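## Task

Take the loose end of the black network patch cord and seat it in the port below the blue label, clip side up, until it latches; the cord must be at rest shortly after you end the scene.

## Robot and tools

ROBOT. Two UR7e-type arms, left_arm and right_arm, each with a two-finger parallel gripper (0 to 50 mm opening) and a wrist camera. A block about 10 cm long sticks out from the wrist toward the gripper's -y side and turns with it. The fingers point along the gripper's +z axis and close along its x axis. end_effector_position is the point between the pads; fingertips lie 17.5 mm past it.

FRAMES. Scene frame: origin at table-top height midway between the nominal bases, +z up, +x out over the table, left_arm on the +y side. Measured bases: left_arm at (+0.053, +0.380, +0.026) m, right_arm at (-0.016, -0.455, +0.026) m, both almost unrotated. Each arm reports its hand pose, velocities and Hand target in its own base frame, and offsets are taken along that arm's base axes, with rotation about the Hand target point. Fixed cameras and the table use the scene frame. Printed poses can be off by a few cm.

execute_actions(actions, cameras). actions is a list of actions; each action is a table of up to 15 rows, one per 1/30 s step, and a short table repeats its last row. Each row holds 18 numbers in [-1, 1], one list covering both arms: left dx, dy, dz, rx, ry, rz, gripper position, force_limit, speed, then the same nine for the right arm. The six pose numbers are an offset, not a pose: every row counts from the Hand target that held when that action began, so sending the same offset again moves further. Scale: 1.0 = 0.6 m for dx/dy/dz and 180 degrees for the rotation vector rx/ry/rz. All six at 0 re-commands the current Hand target. Gripper numbers are absolute: position +1 fully open, about -0.65 pads meet, -1 closes until stopped by an object; force_limit -1/0/+1 gives about 20/102/185 N per pad; speed -1/0/+1 gives 20/85/150 mm/s. Both start at +1. To leave a gripper alone, resend its last three numbers (0 is a real command). Images arrive only with an empty actions list or when cameras names them.

move(target, speed, blend, stop_force, zero, blocking, cameras). target is one 18-number row (same layout and scale as above) or a list of up to 15 rows; every row is an offset from the Hand targets at the move's start, not from the previous row. speed: top path speed in m/s, 0.002 to 3.6, default 0.25 (rotation up to twice that in rad/s); one value or one per target. blend: corner rounding in m for lists, default 0 (stop at each). stop_force: 3 to 120 N, both arms; a path ends when the wrist sensor feels that much push against its travel, then the arm backs to just before the push but keeps pressing somewhat. Do not rely on it while the gripper rotates, and leave it out when pulling away from a contact. zero (only with stop_force): true re-zeroes moving arms first. blocking=false returns after about 0.5 s (not with stop_force). Paths are straight, avoid nothing, end together, last 0.5 to 10 s. The result adds a move: line (done, off_target, moving, held, fault) and limits such as paced or held. done means within 3 mm and 2 degrees, not contact-free. Route around an arm's own base.

wait(seconds 0 to 10): let the scene run. stop(): brake a running move. zoom_image(camera, region [x0, y0, x1, y1] in pixels, at most 504 by 504): closer look at the newest image of cam_head_left, cam_head_right, cam_high, cam_low, cam_left_wrist or cam_right_wrist (all 896x504). zero_wrist_force(arm: left_arm or right_arm): tare that sensor. read_manual(section): licence text only. finished_scene(scene 1 or 2): ends the current scene, cannot be undone.

RESULTS. Hand target is the last commanded pose after clipping; the gripper often rests short of it, and any new action asks for it again. Commanded orientation is clipped to 32 degrees from the measured one each step. Tool commands shows present gripper commands. object_status: 0 moving, 1 stopped while opening, 2 stopped while closing (a grip), 3 reached the requested position or pads met. Opening in mm is about (250 - position_measured) x 0.202. Joint velocities may read within noise. Joint torques include gravity. Wrist force and Wrist torque are in the end effector's own axes, surface-into-arm; a third line shows the peak since last shown. Motion trails commands by roughly 0.09 to 0.22 s and fast moves overshoot.

AVOID. A torque fault (wrist joints 15.7/15.3/14.4 N m, others 132) or a force fault near 150 N stops the arm for 10 s; the stiff arms fault easily if a target lies even slightly beyond a firm contact, so approach slowly. Do not let the arms press or collide with each other, and never close a gripper on the other arm's fingers. Do not hit fixed or heavy objects hard, drop items, release moving parts, or let anything leave the table. Motor heat from long loads or stretched poses gives MOTOR HOT at 70 °C and an over-temperature brake at 85 °C. The plug must go in clip up and the cord must be still before finishing.

Each tool is called after "Request:" as name(argument=value, ...) on one line, values as JSON.

## Session

Request:
execute_actions(actions=[])

Scene clock: 0.00 s.
left_arm: end_effector_position=(+0.2733, -0.1831, +0.1117) position_measured=3 object_status=3 end_effector_quat_wxyz=(+0.014, +0.880, +0.202, -0.431) | right_arm: end_effector_position=(+0.6582, +0.1592, +0.2108) position_measured=3 object_status=3 end_effector_quat_wxyz=(+0.021, +0.908, -0.419, +0.014)
Joint positions: left_arm=[-0.552 -1.377 2.036 -1.524 -2.169 0.794] | right_arm=[3.596 -2.01 -1.326 -1.391 1.523 2.89]
Joint velocities: within noise
Joint torques (N m): no reading
Wrist force (N): no reading
Wrist torque (N m): no reading
Wrist force, peak (N): no reading
Hand target: left_arm +0.2733, -0.1831, +0.1117; +0.014, +0.880, +0.202, -0.431 | right_arm +0.6582, +0.1592, +0.2108; +0.021, +0.908, -0.419, +0.014
Tool commands: left_gripper/position=+1.0 left_gripper/force_limit=+1.0 left_gripper/speed=+1.0 right_gripper/position=+1.0 right_gripper/force_limit=+1.0 right_gripper/speed=+1.0

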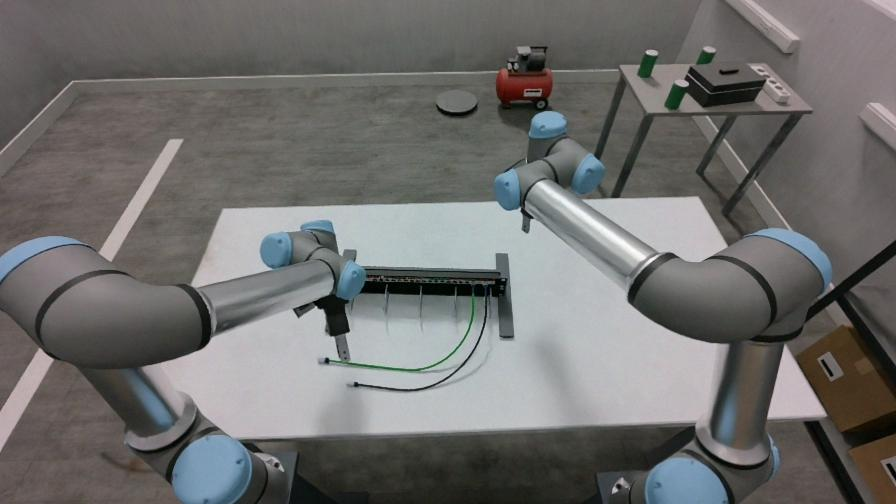

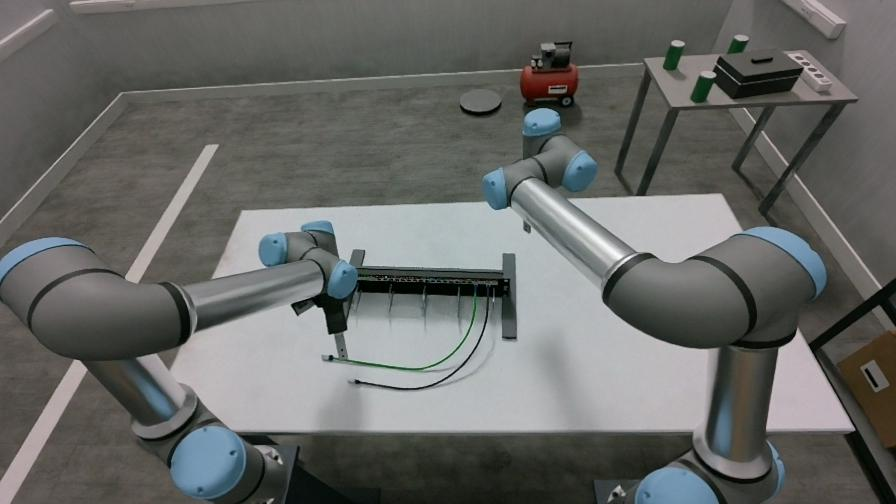

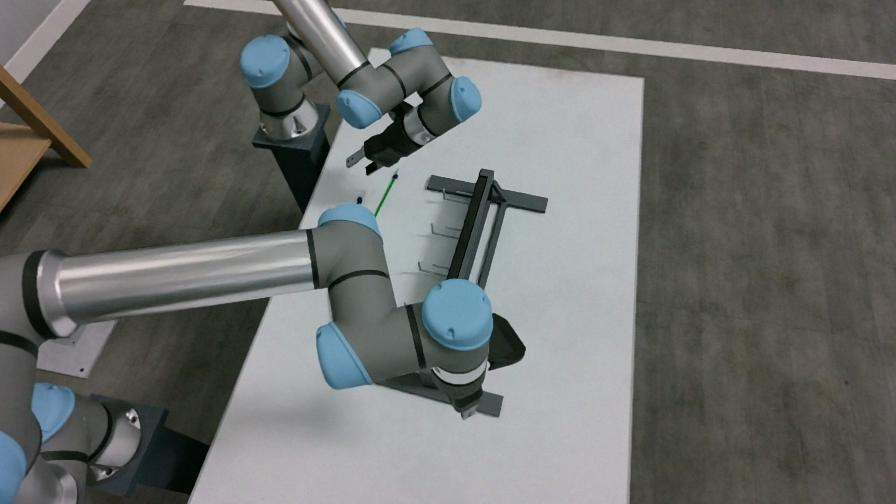

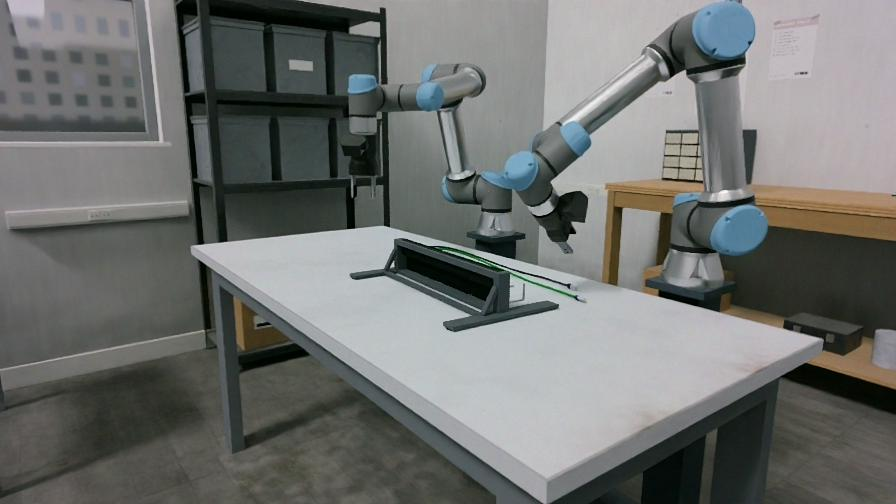

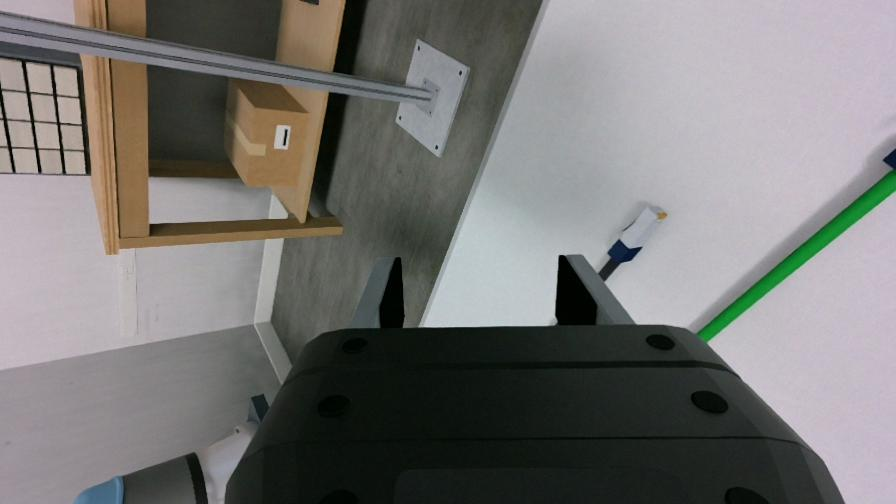

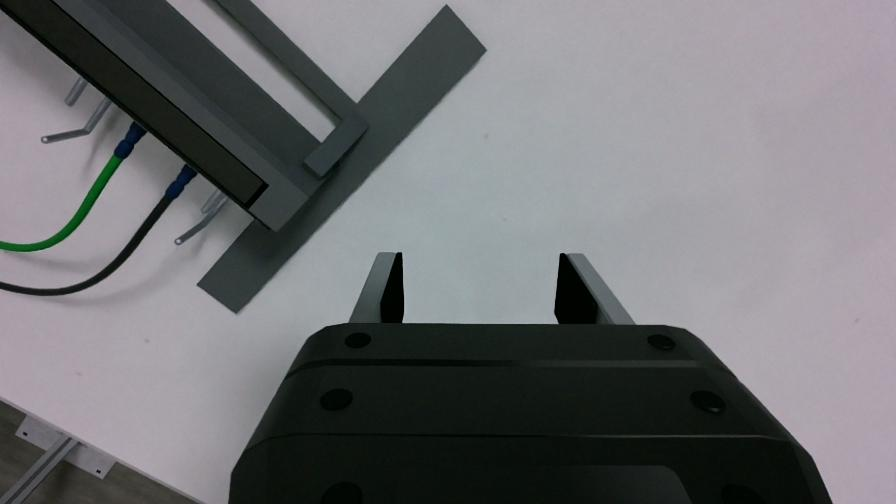

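Request:
zoom_image(camera="cam_head_left", region=[310, 240, 530, 400])

Request:
zoom_image(camera="cam_head_right", region=[340, 250, 530, 320])

Request:
zoom_image(camera="cam_left_wrist", region=[560, 170, 760, 300])

Request:
zoom_image(camera="cam_head_right", region=[320, 340, 420, 400])

Scaled by 2.291 from the camera's 896x504 image, which has a finer 1280x720 frame.

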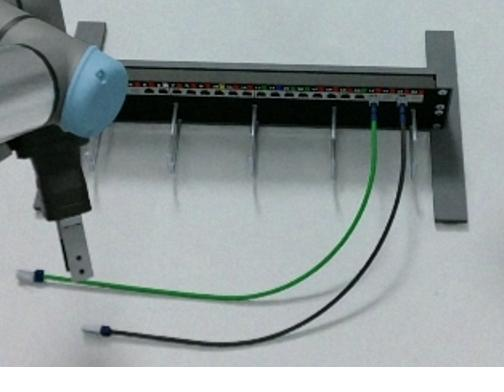

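Scaled by 2.653 from the camera's 896x504 image, which has a finer 1280x720 frame.

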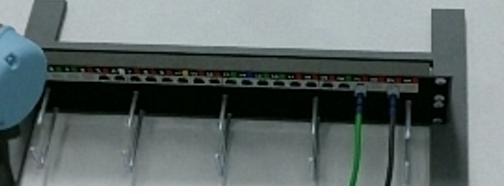

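Scaled by 2.520 from the camera's 896x504 image, which has a finer 1280x720 frame.

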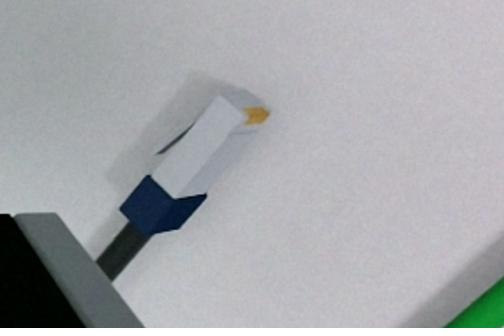

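Scaled by 5.040 from the camera's 896x504 image, which has a finer 1280x720 frame.

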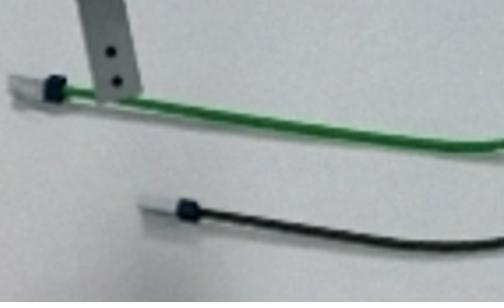

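Request:
move(target=[-0.045,-0.03,0.15,0.436,-0.165,0.810,1,0,0,0,0,0,0,0,0,1,1,1], speed=0.4, cameras=["all"])

Scene clock: 32.87 s.
left_arm: end_effector_position=(+0.2463, -0.2011, +0.2017) position_measured=3 object_status=3 end_effector_quat_wxyz=(+0.000, -0.001, +0.976, +0.216) | right_arm: end_effector_position=(+0.6582, +0.1592, +0.2108) position_measured=3 object_status=3 end_effector_quat_wxyz=(+0.021, +0.908, -0.419, +0.014)
Joint positions: left_arm=[-1.243 -1.802 2.058 -1.412 -1.435 -2.845] | right_arm=[3.596 -2.01 -1.326 -1.391 1.523 2.89]
Joint torques (N m): left_arm=[-12.34 -1.19 -29.39 0.89 -1.64 -2.38] | right_arm=[-0.01 48.74 26.93 3.24 0.02 0.06]
Wrist force (N): left_arm=[2.2 1.0 -1.0] | right_arm=[0.0 -0.3 0.2]
Wrist torque (N m): left_arm=[0.28 -0.43 -0.09] | right_arm=[-0.04 0.00 0.00]
Wrist force, peak (N): left_arm=[2.3 -2.9 -2.0] | right_arm=[0.0 -0.7 0.0]
Hand target: left_arm +0.2463, -0.2011, +0.2017; +0.000, -0.002, +0.976, +0.216 | right_arm +0.6582, +0.1592, +0.2108; +0.021, +0.908, -0.419, +0.014
Off the commanded pose: left_arm 0.000 m, 0 deg | right_arm 0.000 m, 0 deg.
move: done
camera_calibration:
cam_left_wrist: T_world_to_cam=[[-0.999892, 0.0131437, 0.00660359, 0.255152], [0.0139289, 0.701765, 0.712273, 0.00751889], [0.00472775, 0.712288, -0.701872, 0.412493], [0, 0, 0, 1]] pos_world=[0.25307, -0.302444, 0.282477]

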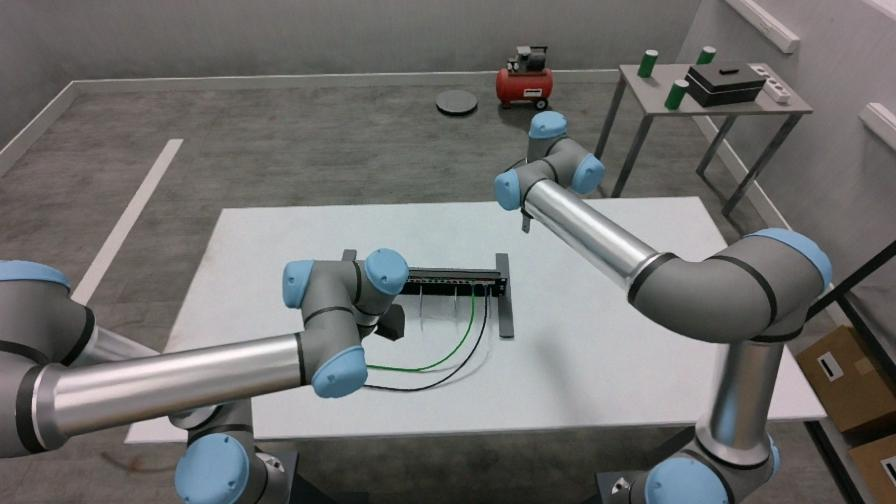

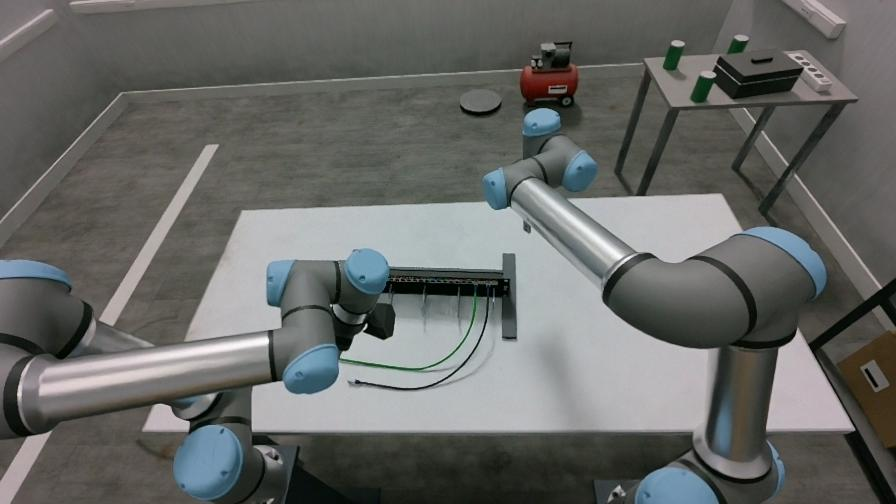

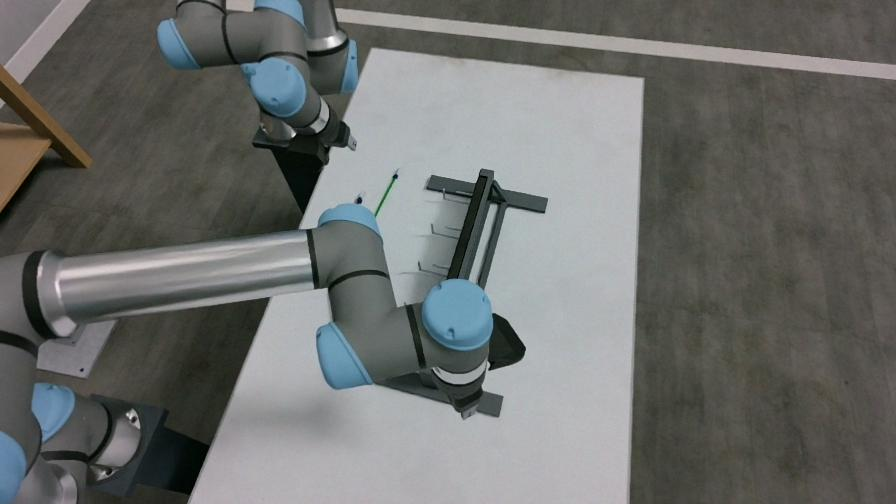

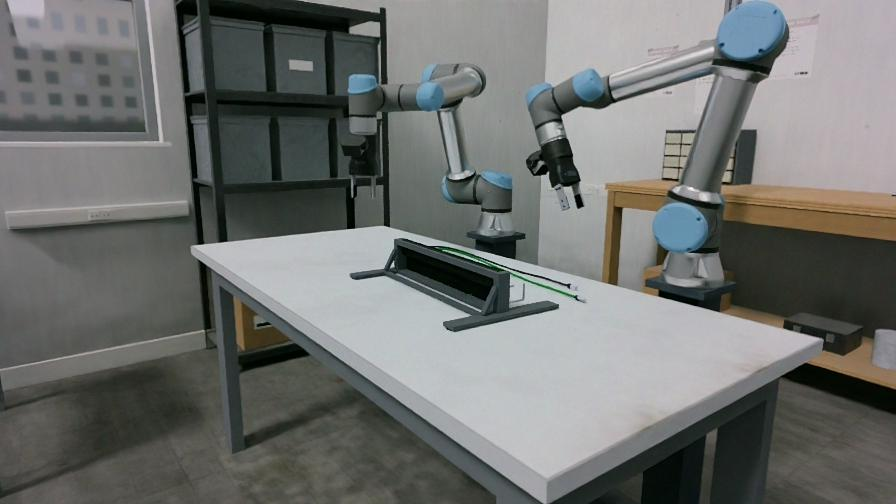

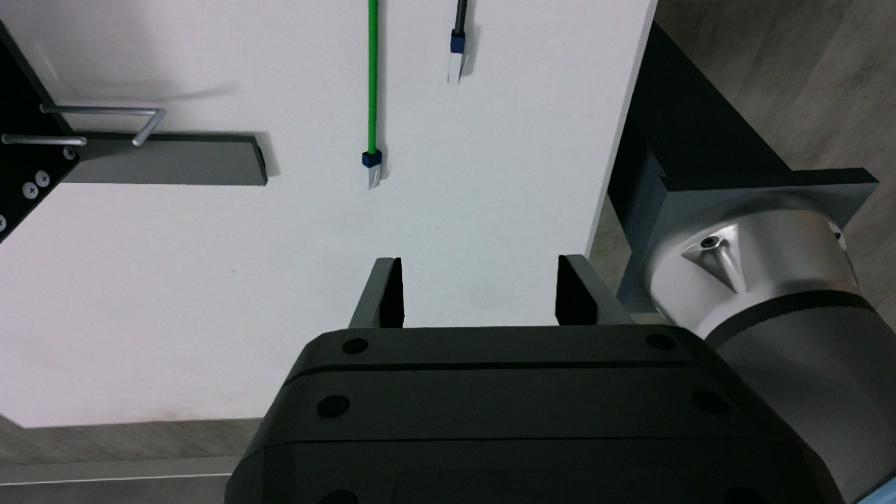

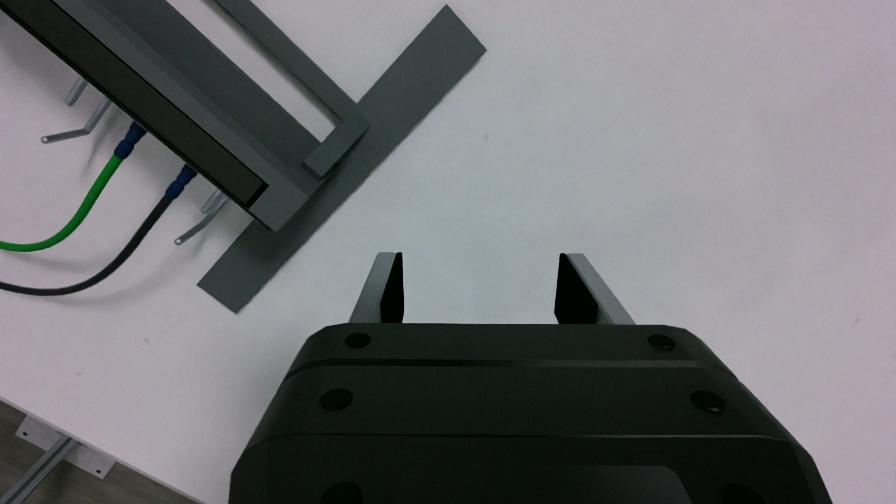

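Request:
zoom_image(camera="cam_left_wrist", region=[420, 10, 500, 100])

Request:
zoom_image(camera="cam_left_wrist", region=[330, 130, 410, 210])

Request:
zoom_image(camera="cam_low", region=[540, 265, 600, 310])

Scaled by 5.600 from the camera's 896x504 image, which has a finer 1280x720 frame.

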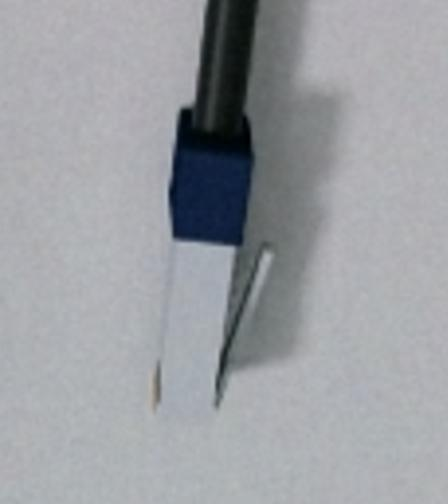

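Scaled by 6.300 from the camera's 896x504 image, which has a finer 1280x720 frame.

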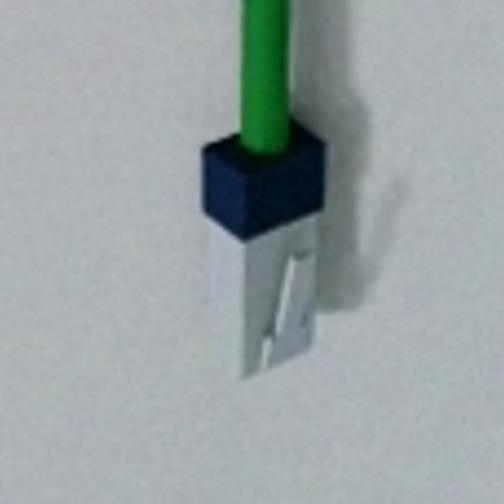

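Scaled by 8.400 from the camera's 896x504 image, which has a finer 1280x720 frame.

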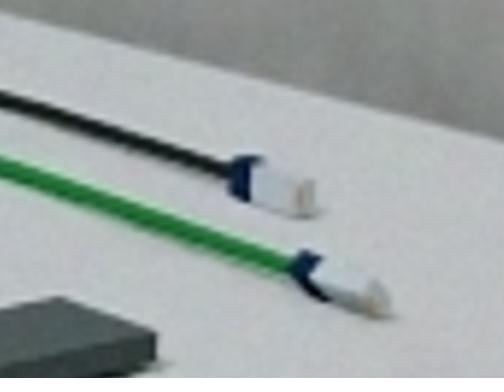

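Request:
move(target=[0.34,0.335,0.22,-0.0567,0.0567,-0.4975,1,1,1,0,0,0.1,0,0,0,1,1,1], speed=0.5)

Request:
move(target=[0,0,0,0,0,0,1,1,1,-0.43,0.568,0.067,0,0,0.611,1,1,1], speed=0.5)

Request:
move(target=[0,0,0,0,0,0,1,1,1,-0.148,0.167,-0.16,0.0263,-0.0862,0.626,1,1,1], speed=0.5, cameras=["all"])

Scene clock: 93.90 s.
left_arm: end_effector_position=(+0.4503, -0.0001, +0.3337) position_measured=3 object_status=3 end_effector_quat_wxyz=(+0.073, +0.702, +0.705, +0.074) | right_arm: end_effector_position=(+0.6582, +0.1592, +0.2708) position_measured=3 object_status=3 end_effector_quat_wxyz=(+0.021, +0.908, -0.419, +0.014)
Joint positions: left_arm=[-0.344 -1.848 1.857 -1.776 -1.5 -0.341] | right_arm=[3.596 -1.992 -1.198 -1.537 1.523 2.89]
Joint torques (N m): left_arm=[12.03 -0.65 -32.83 -0.53 -1.92 2.35] | right_arm=[3.16 55.69 35.31 0.12 -0.55 -0.21]
Wrist force (N): left_arm=[2.1 0.7 -1.6] | right_arm=[0.0 -0.1 -0.1]
Wrist torque (N m): left_arm=[0.21 -0.46 -0.08] | right_arm=[-0.01 0.00 0.00]
Wrist force, peak (N): left_arm=[5.8 3.9 -1.2] | right_arm=[0.1 -0.5 0.1]
Hand target: left_arm +0.4503, -0.0001, +0.3337; +0.073, +0.702, +0.705, +0.074 | right_arm +0.6582, +0.1592, +0.2708; +0.021, +0.908, -0.419, +0.014
Off the commanded pose: left_arm 0.000 m, 0 deg | right_arm 0.000 m, 0 deg.
move: done

Scene clock: 96.67 s.
left_arm: end_effector_position=(+0.4503, -0.0001, +0.3337) position_measured=3 object_status=3 end_effector_quat_wxyz=(+0.073, +0.702, +0.705, +0.074) | right_arm: end_effector_position=(+0.4003, +0.4999, +0.3110) position_measured=3 object_status=3 end_effector_quat_wxyz=(+0.001, +0.864, +0.503, +0.025)
Joint positions: left_arm=[-0.344 -1.848 1.857 -1.776 -1.5 -0.34] | right_arm=[4.259 -1.863 -1.288 -1.521 1.542 1.633]
Joint torques (N m): left_arm=[12.16 -1.53 -32.19 -0.37 -2.15 2.64] | right_arm=[6.79 33.4 36.1 0 2.33 -0.92]
Wrist force (N): left_arm=[2.1 0.7 -1.4] | right_arm=[0.0 -0.1 0.2]
Wrist torque (N m): left_arm=[0.22 -0.45 -0.08] | right_arm=[-0.02 -0.01 0.05]
Wrist force, peak (N): left_arm=[2.6 0.7 -1.3] | right_arm=[0.3 -1.4 0.1]
Hand target: left_arm +0.4503, -0.0001, +0.3337; +0.073, +0.702, +0.705, +0.074 | right_arm +0.4002, +0.5000, +0.3110; +0.001, +0.864, +0.503, +0.025
Off the commanded pose: left_arm 0.000 m, 0 deg | right_arm 0.000 m, 0 deg.
move: done

Scene clock: 99.53 s.
left_arm: end_effector_position=(+0.4503, -0.0001, +0.3337) position_measured=3 object_status=3 end_effector_quat_wxyz=(+0.073, +0.702, +0.705, +0.074) | right_arm: end_effector_position=(+0.3114, +0.6002, +0.2150) position_measured=3 object_status=3 end_effector_quat_wxyz=(+0.007, +0.052, +0.990, +0.130)
Joint positions: left_arm=[-0.344 -1.848 1.857 -1.776 -1.5 -0.34] | right_arm=[4.413 -1.886 -1.584 -0.985 1.621 -0.189]
Joint torques (N m): left_arm=[12.55 -1.81 -33.12 -0.46 -2.17 2.54] | right_arm=[-7.14 33.27 18.85 7.38 2.41 -1.09]
Wrist force (N): left_arm=[2.2 0.6 -1.1] | right_arm=[0.2 -0.5 0.0]
Wrist torque (N m): left_arm=[0.19 -0.46 -0.07] | right_arm=[0.02 -0.03 0.09]
Wrist force, peak (N): left_arm=[2.6 0.5 -1.7] | right_arm=[0.4 -0.7 -0.2]
Hand target: left_arm +0.4503, -0.0001, +0.3337; +0.073, +0.702, +0.705, +0.074 | right_arm +0.3114, +0.6002, +0.2150; +0.007, +0.051, +0.990, +0.130
Off the commanded pose: left_arm 0.000 m, 0 deg | right_arm 0.000 m, 0 deg.
move: done
camera_calibration:
cam_left_wrist: T_world_to_cam=[[0.0135175, 0.999902, 0.00358294, 0.000408067], [0.843907, -0.0133305, 0.536324, -0.545504], [0.536319, -0.0042261, -0.844005, 0.168993], [0, 0, 0, 1]] pos_world=[0.369715, -0.00696566, 0.435196]
cam_right_wrist: T_world_to_cam=[[-0.993835, 0.109781, -0.0154626, 0.25776], [0.0804838, 0.810356, 0.580383, -0.621275], [0.0762454, 0.575561, -0.814197, -0.0638775], [0, 0, 0, 1]] pos_world=[0.311044, 0.511923, 0.312555]

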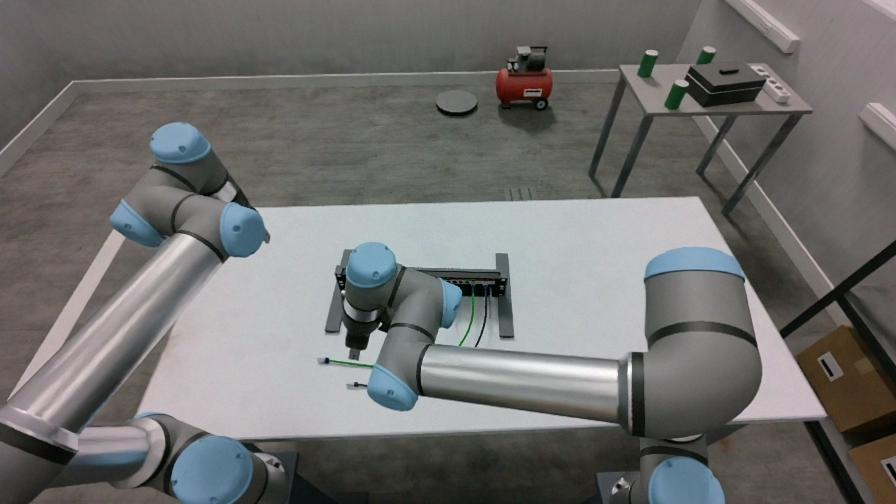

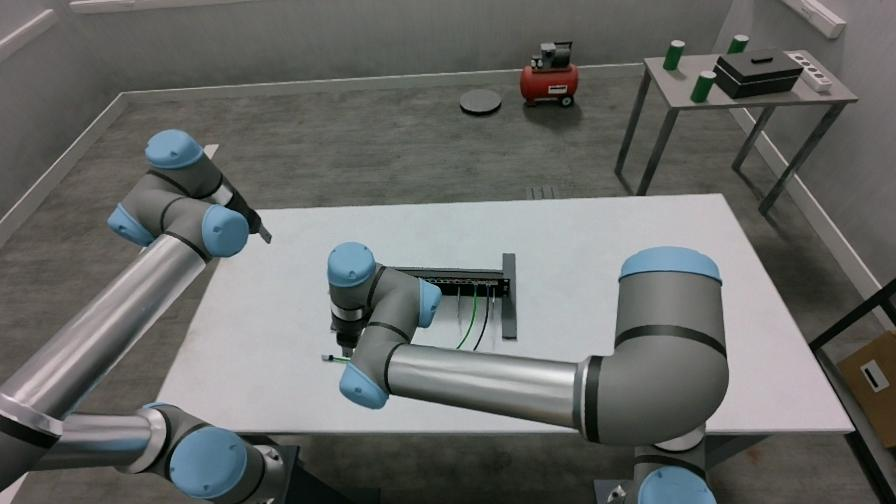

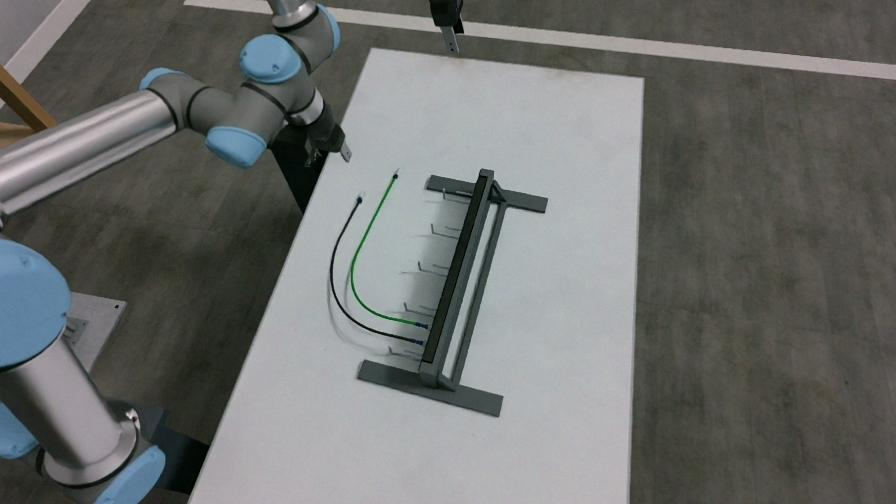

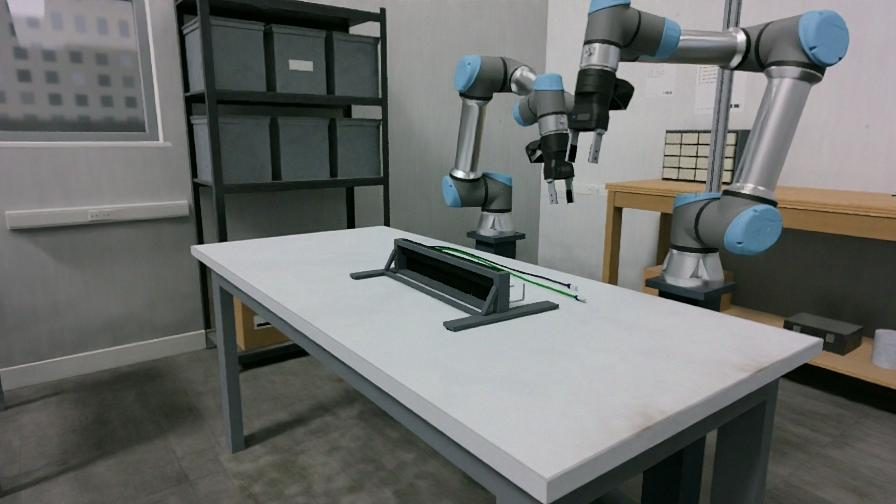

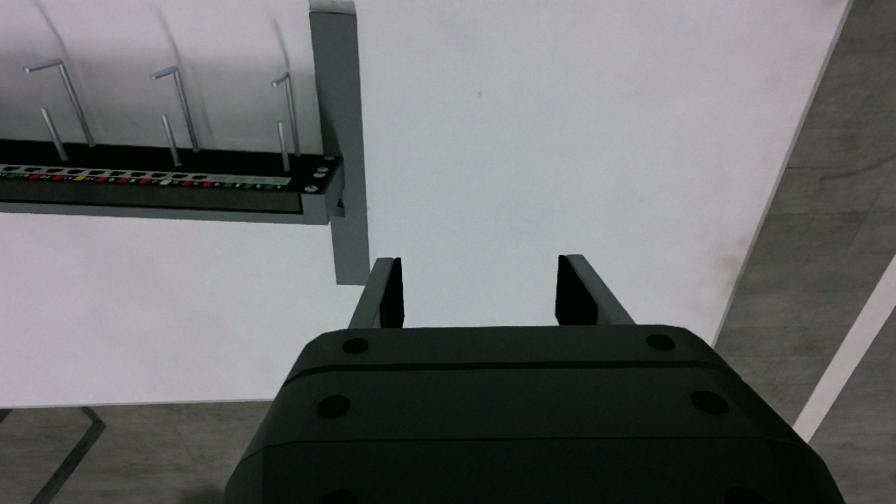

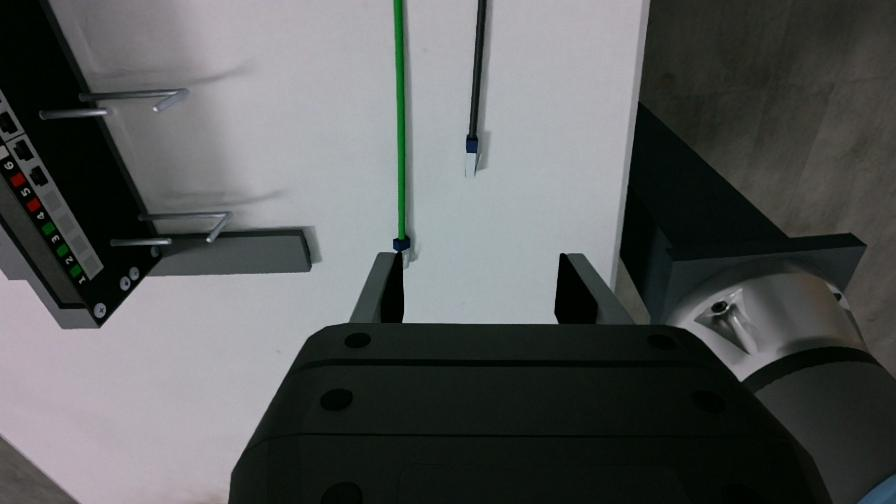

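Request:
move(target=[0,0,0,0,0,0,1,1,1,0,0.048,-0.28,0,0,0,0.3,-1,-0.5], cameras=["cam_right_wrist","cam_low"])

Request:
zoom_image(camera="cam_right_wrist", region=[380, 100, 600, 330])

Request:
zoom_image(camera="cam_low", region=[530, 230, 620, 310])

Scene clock: 111.30 s.
left_arm: end_effector_position=(+0.4503, -0.0001, +0.3337) position_measured=3 object_status=3 end_effector_quat_wxyz=(+0.073, +0.702, +0.705, +0.074) | right_arm: end_effector_position=(+0.3114, +0.6289, +0.0472) position_measured=107 object_status=3 end_effector_quat_wxyz=(+0.007, +0.051, +0.990, +0.130)
Joint positions: left_arm=[-0.344 -1.848 1.857 -1.776 -1.5 -0.34] | right_arm=[4.426 -2.133 -1.7 -0.622 1.617 -0.176]
Joint torques (N m): left_arm=[12.14 -1.26 -32.58 -0.63 -2.18 2.27] | right_arm=[6.87 38.99 30.39 7.21 -1.82 0.92]
Wrist force (N): left_arm=[2.3 0.8 -1.3] | right_arm=[0.0 -0.4 -0.2]
Wrist torque (N m): left_arm=[0.23 -0.49 -0.08] | right_arm=[0.02 0.01 0.11]
Wrist force, peak (N): left_arm=[2.5 1.1 -1.5] | right_arm=[0.3 -0.3 1.8]
Hand target: left_arm +0.4503, -0.0001, +0.3337; +0.073, +0.702, +0.705, +0.074 | right_arm +0.3114, +0.6290, +0.0470; +0.007, +0.051, +0.990, +0.130
Off the commanded pose: left_arm 0.000 m, 0 deg | right_arm 0.000 m, 0 deg.
move: done
camera_calibration:
cam_right_wrist: T_world_to_cam=[[-0.993875, 0.109425, -0.0154762, 0.252219], [0.0801868, 0.810397, 0.580368, -0.547013], [0.0760486, 0.575572, -0.814207, -0.217043], [0, 0, 0, 1]] pos_world=[0.311043, 0.540622, 0.144654]
Images, in order (width x height): cam_low 896x504, cam_right_wrist 896x504.

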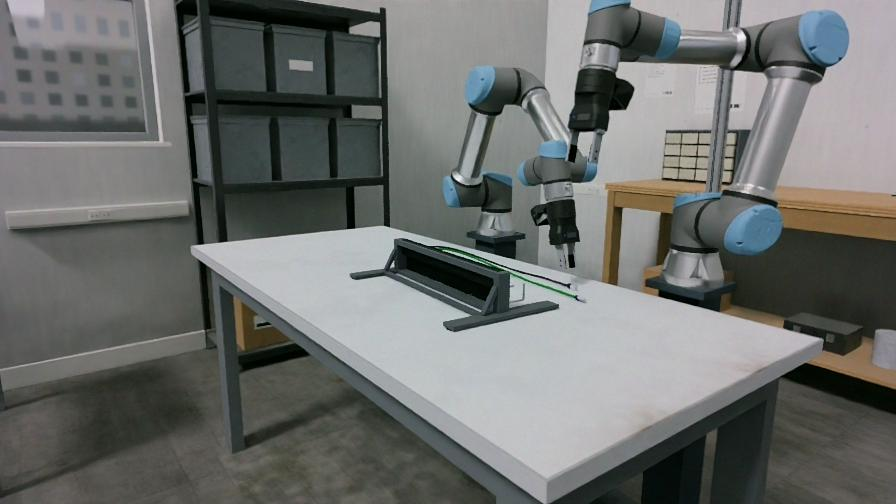

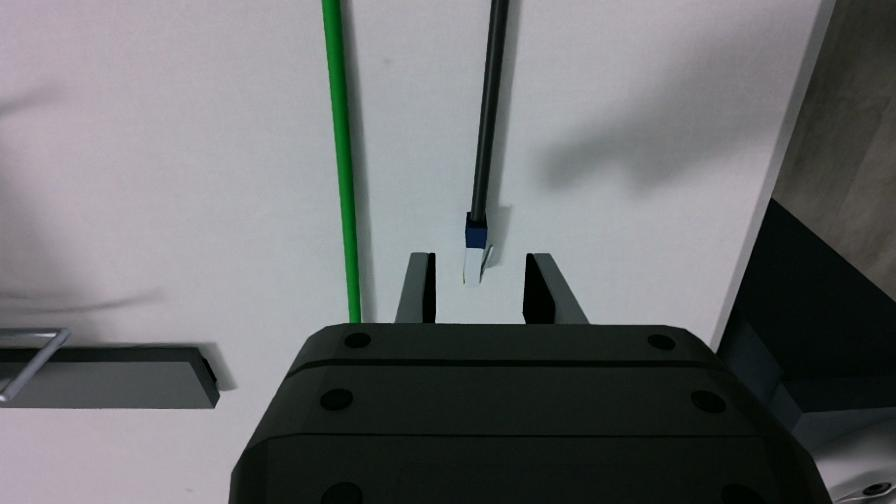

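Scaled by 2.191 from the camera's 896x504 image, which has a finer 1280x720 frame.

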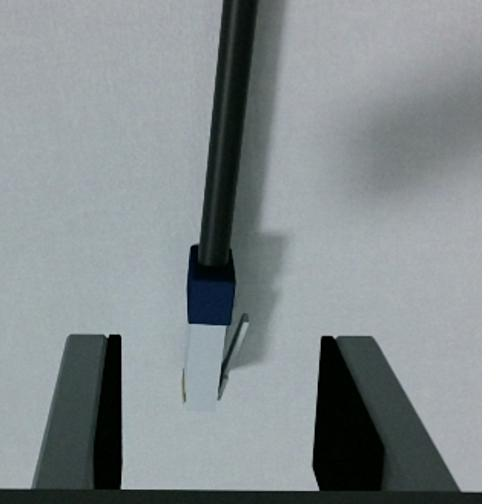

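Scaled by 5.600 from the camera's 896x504 image, which has a finer 1280x720 frame.

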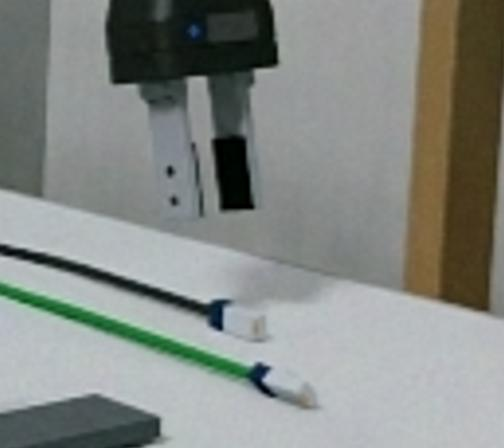

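Request:
move(target=[0,0,0,0,0,0,1,1,1,0.001,-0.003,-0.083,0,0,0,0.3,-1,-0.5], speed=0.04, stop_force=5, cameras=["cam_right_wrist","cam_low"])

Request:
zoom_image(camera="cam_low", region=[530, 240, 620, 310])

Request:
zoom_image(camera="cam_right_wrist", region=[380, 130, 600, 340])

Scene clock: 123.90 s.
left_arm: end_effector_position=(+0.4503, -0.0001, +0.3337) position_measured=3 object_status=3 end_effector_quat_wxyz=(+0.073, +0.702, +0.705, +0.074) | right_arm: end_effector_position=(+0.3120, +0.6272, -0.0028) position_measured=107 object_status=3 end_effector_quat_wxyz=(+0.007, +0.051, +0.990, +0.130)
Joint positions: left_arm=[-0.344 -1.848 1.857 -1.776 -1.5 -0.34] | right_arm=[4.425 -2.212 -1.729 -0.514 1.618 -0.178]
Joint torques (N m): left_arm=[11.75 -1.72 -32.6 -0.57 -2.22 2.24] | right_arm=[-6.7 41.28 12.21 7.25 1.83 -0.48]
Wrist force (N): left_arm=[2.3 0.6 -1.3] | right_arm=[0.0 -0.4 -0.1]
Wrist torque (N m): left_arm=[0.19 -0.49 -0.08] | right_arm=[0.04 0.01 0.11]
Wrist force, peak (N): left_arm=[2.4 0.7 -1.6] | right_arm=[0.1 -0.8 0.4]
Hand target: left_arm +0.4503, -0.0001, +0.3337; +0.073, +0.702, +0.705, +0.074 | right_arm +0.3120, +0.6272, -0.0028; +0.007, +0.051, +0.990, +0.130
Off the commanded pose: left_arm 0.000 m, 0 deg | right_arm 0.000 m, 0 deg.
move: done
camera_calibration:
cam_right_wrist: T_world_to_cam=[[-0.993875, 0.109425, -0.0154762, 0.252227], [0.0801868, 0.810397, 0.580368, -0.516665], [0.0760486, 0.575572, -0.814207, -0.25682], [0, 0, 0, 1]] pos_world=[0.311643, 0.538922, 0.0946545]
Images, in order (width x height): cam_low 896x504, cam_right_wrist 896x504.

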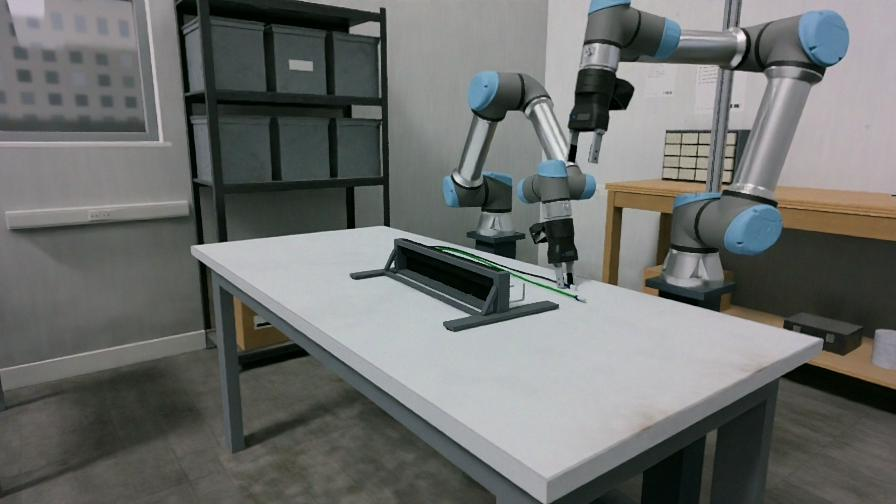

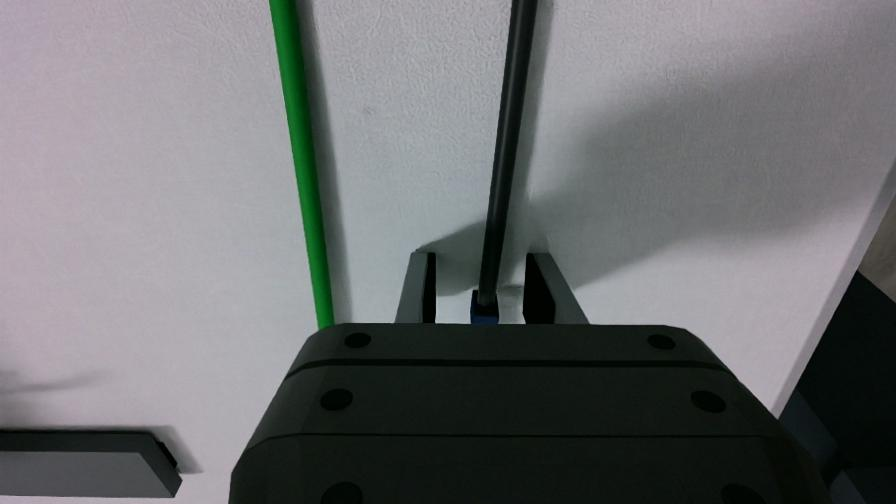

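Scaled by 5.600 from the camera's 896x504 image, which has a finer 1280x720 frame.

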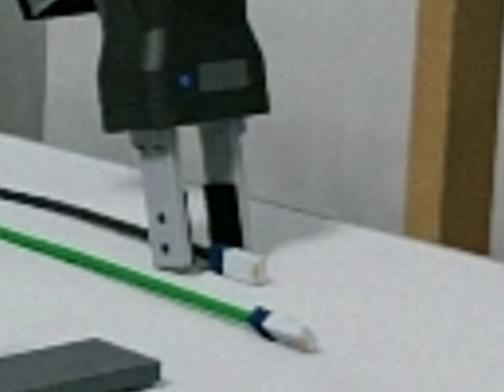

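Scaled by 2.291 from the camera's 896x504 image, which has a finer 1280x720 frame.

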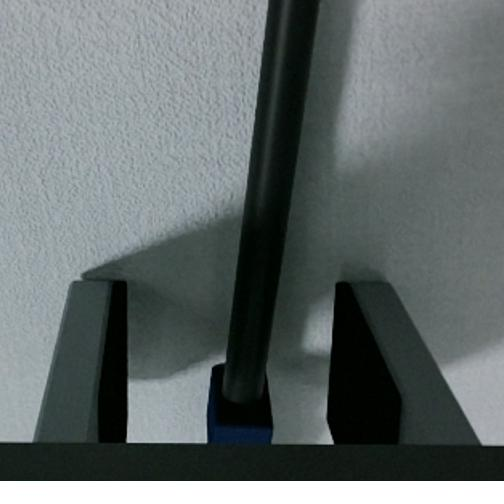

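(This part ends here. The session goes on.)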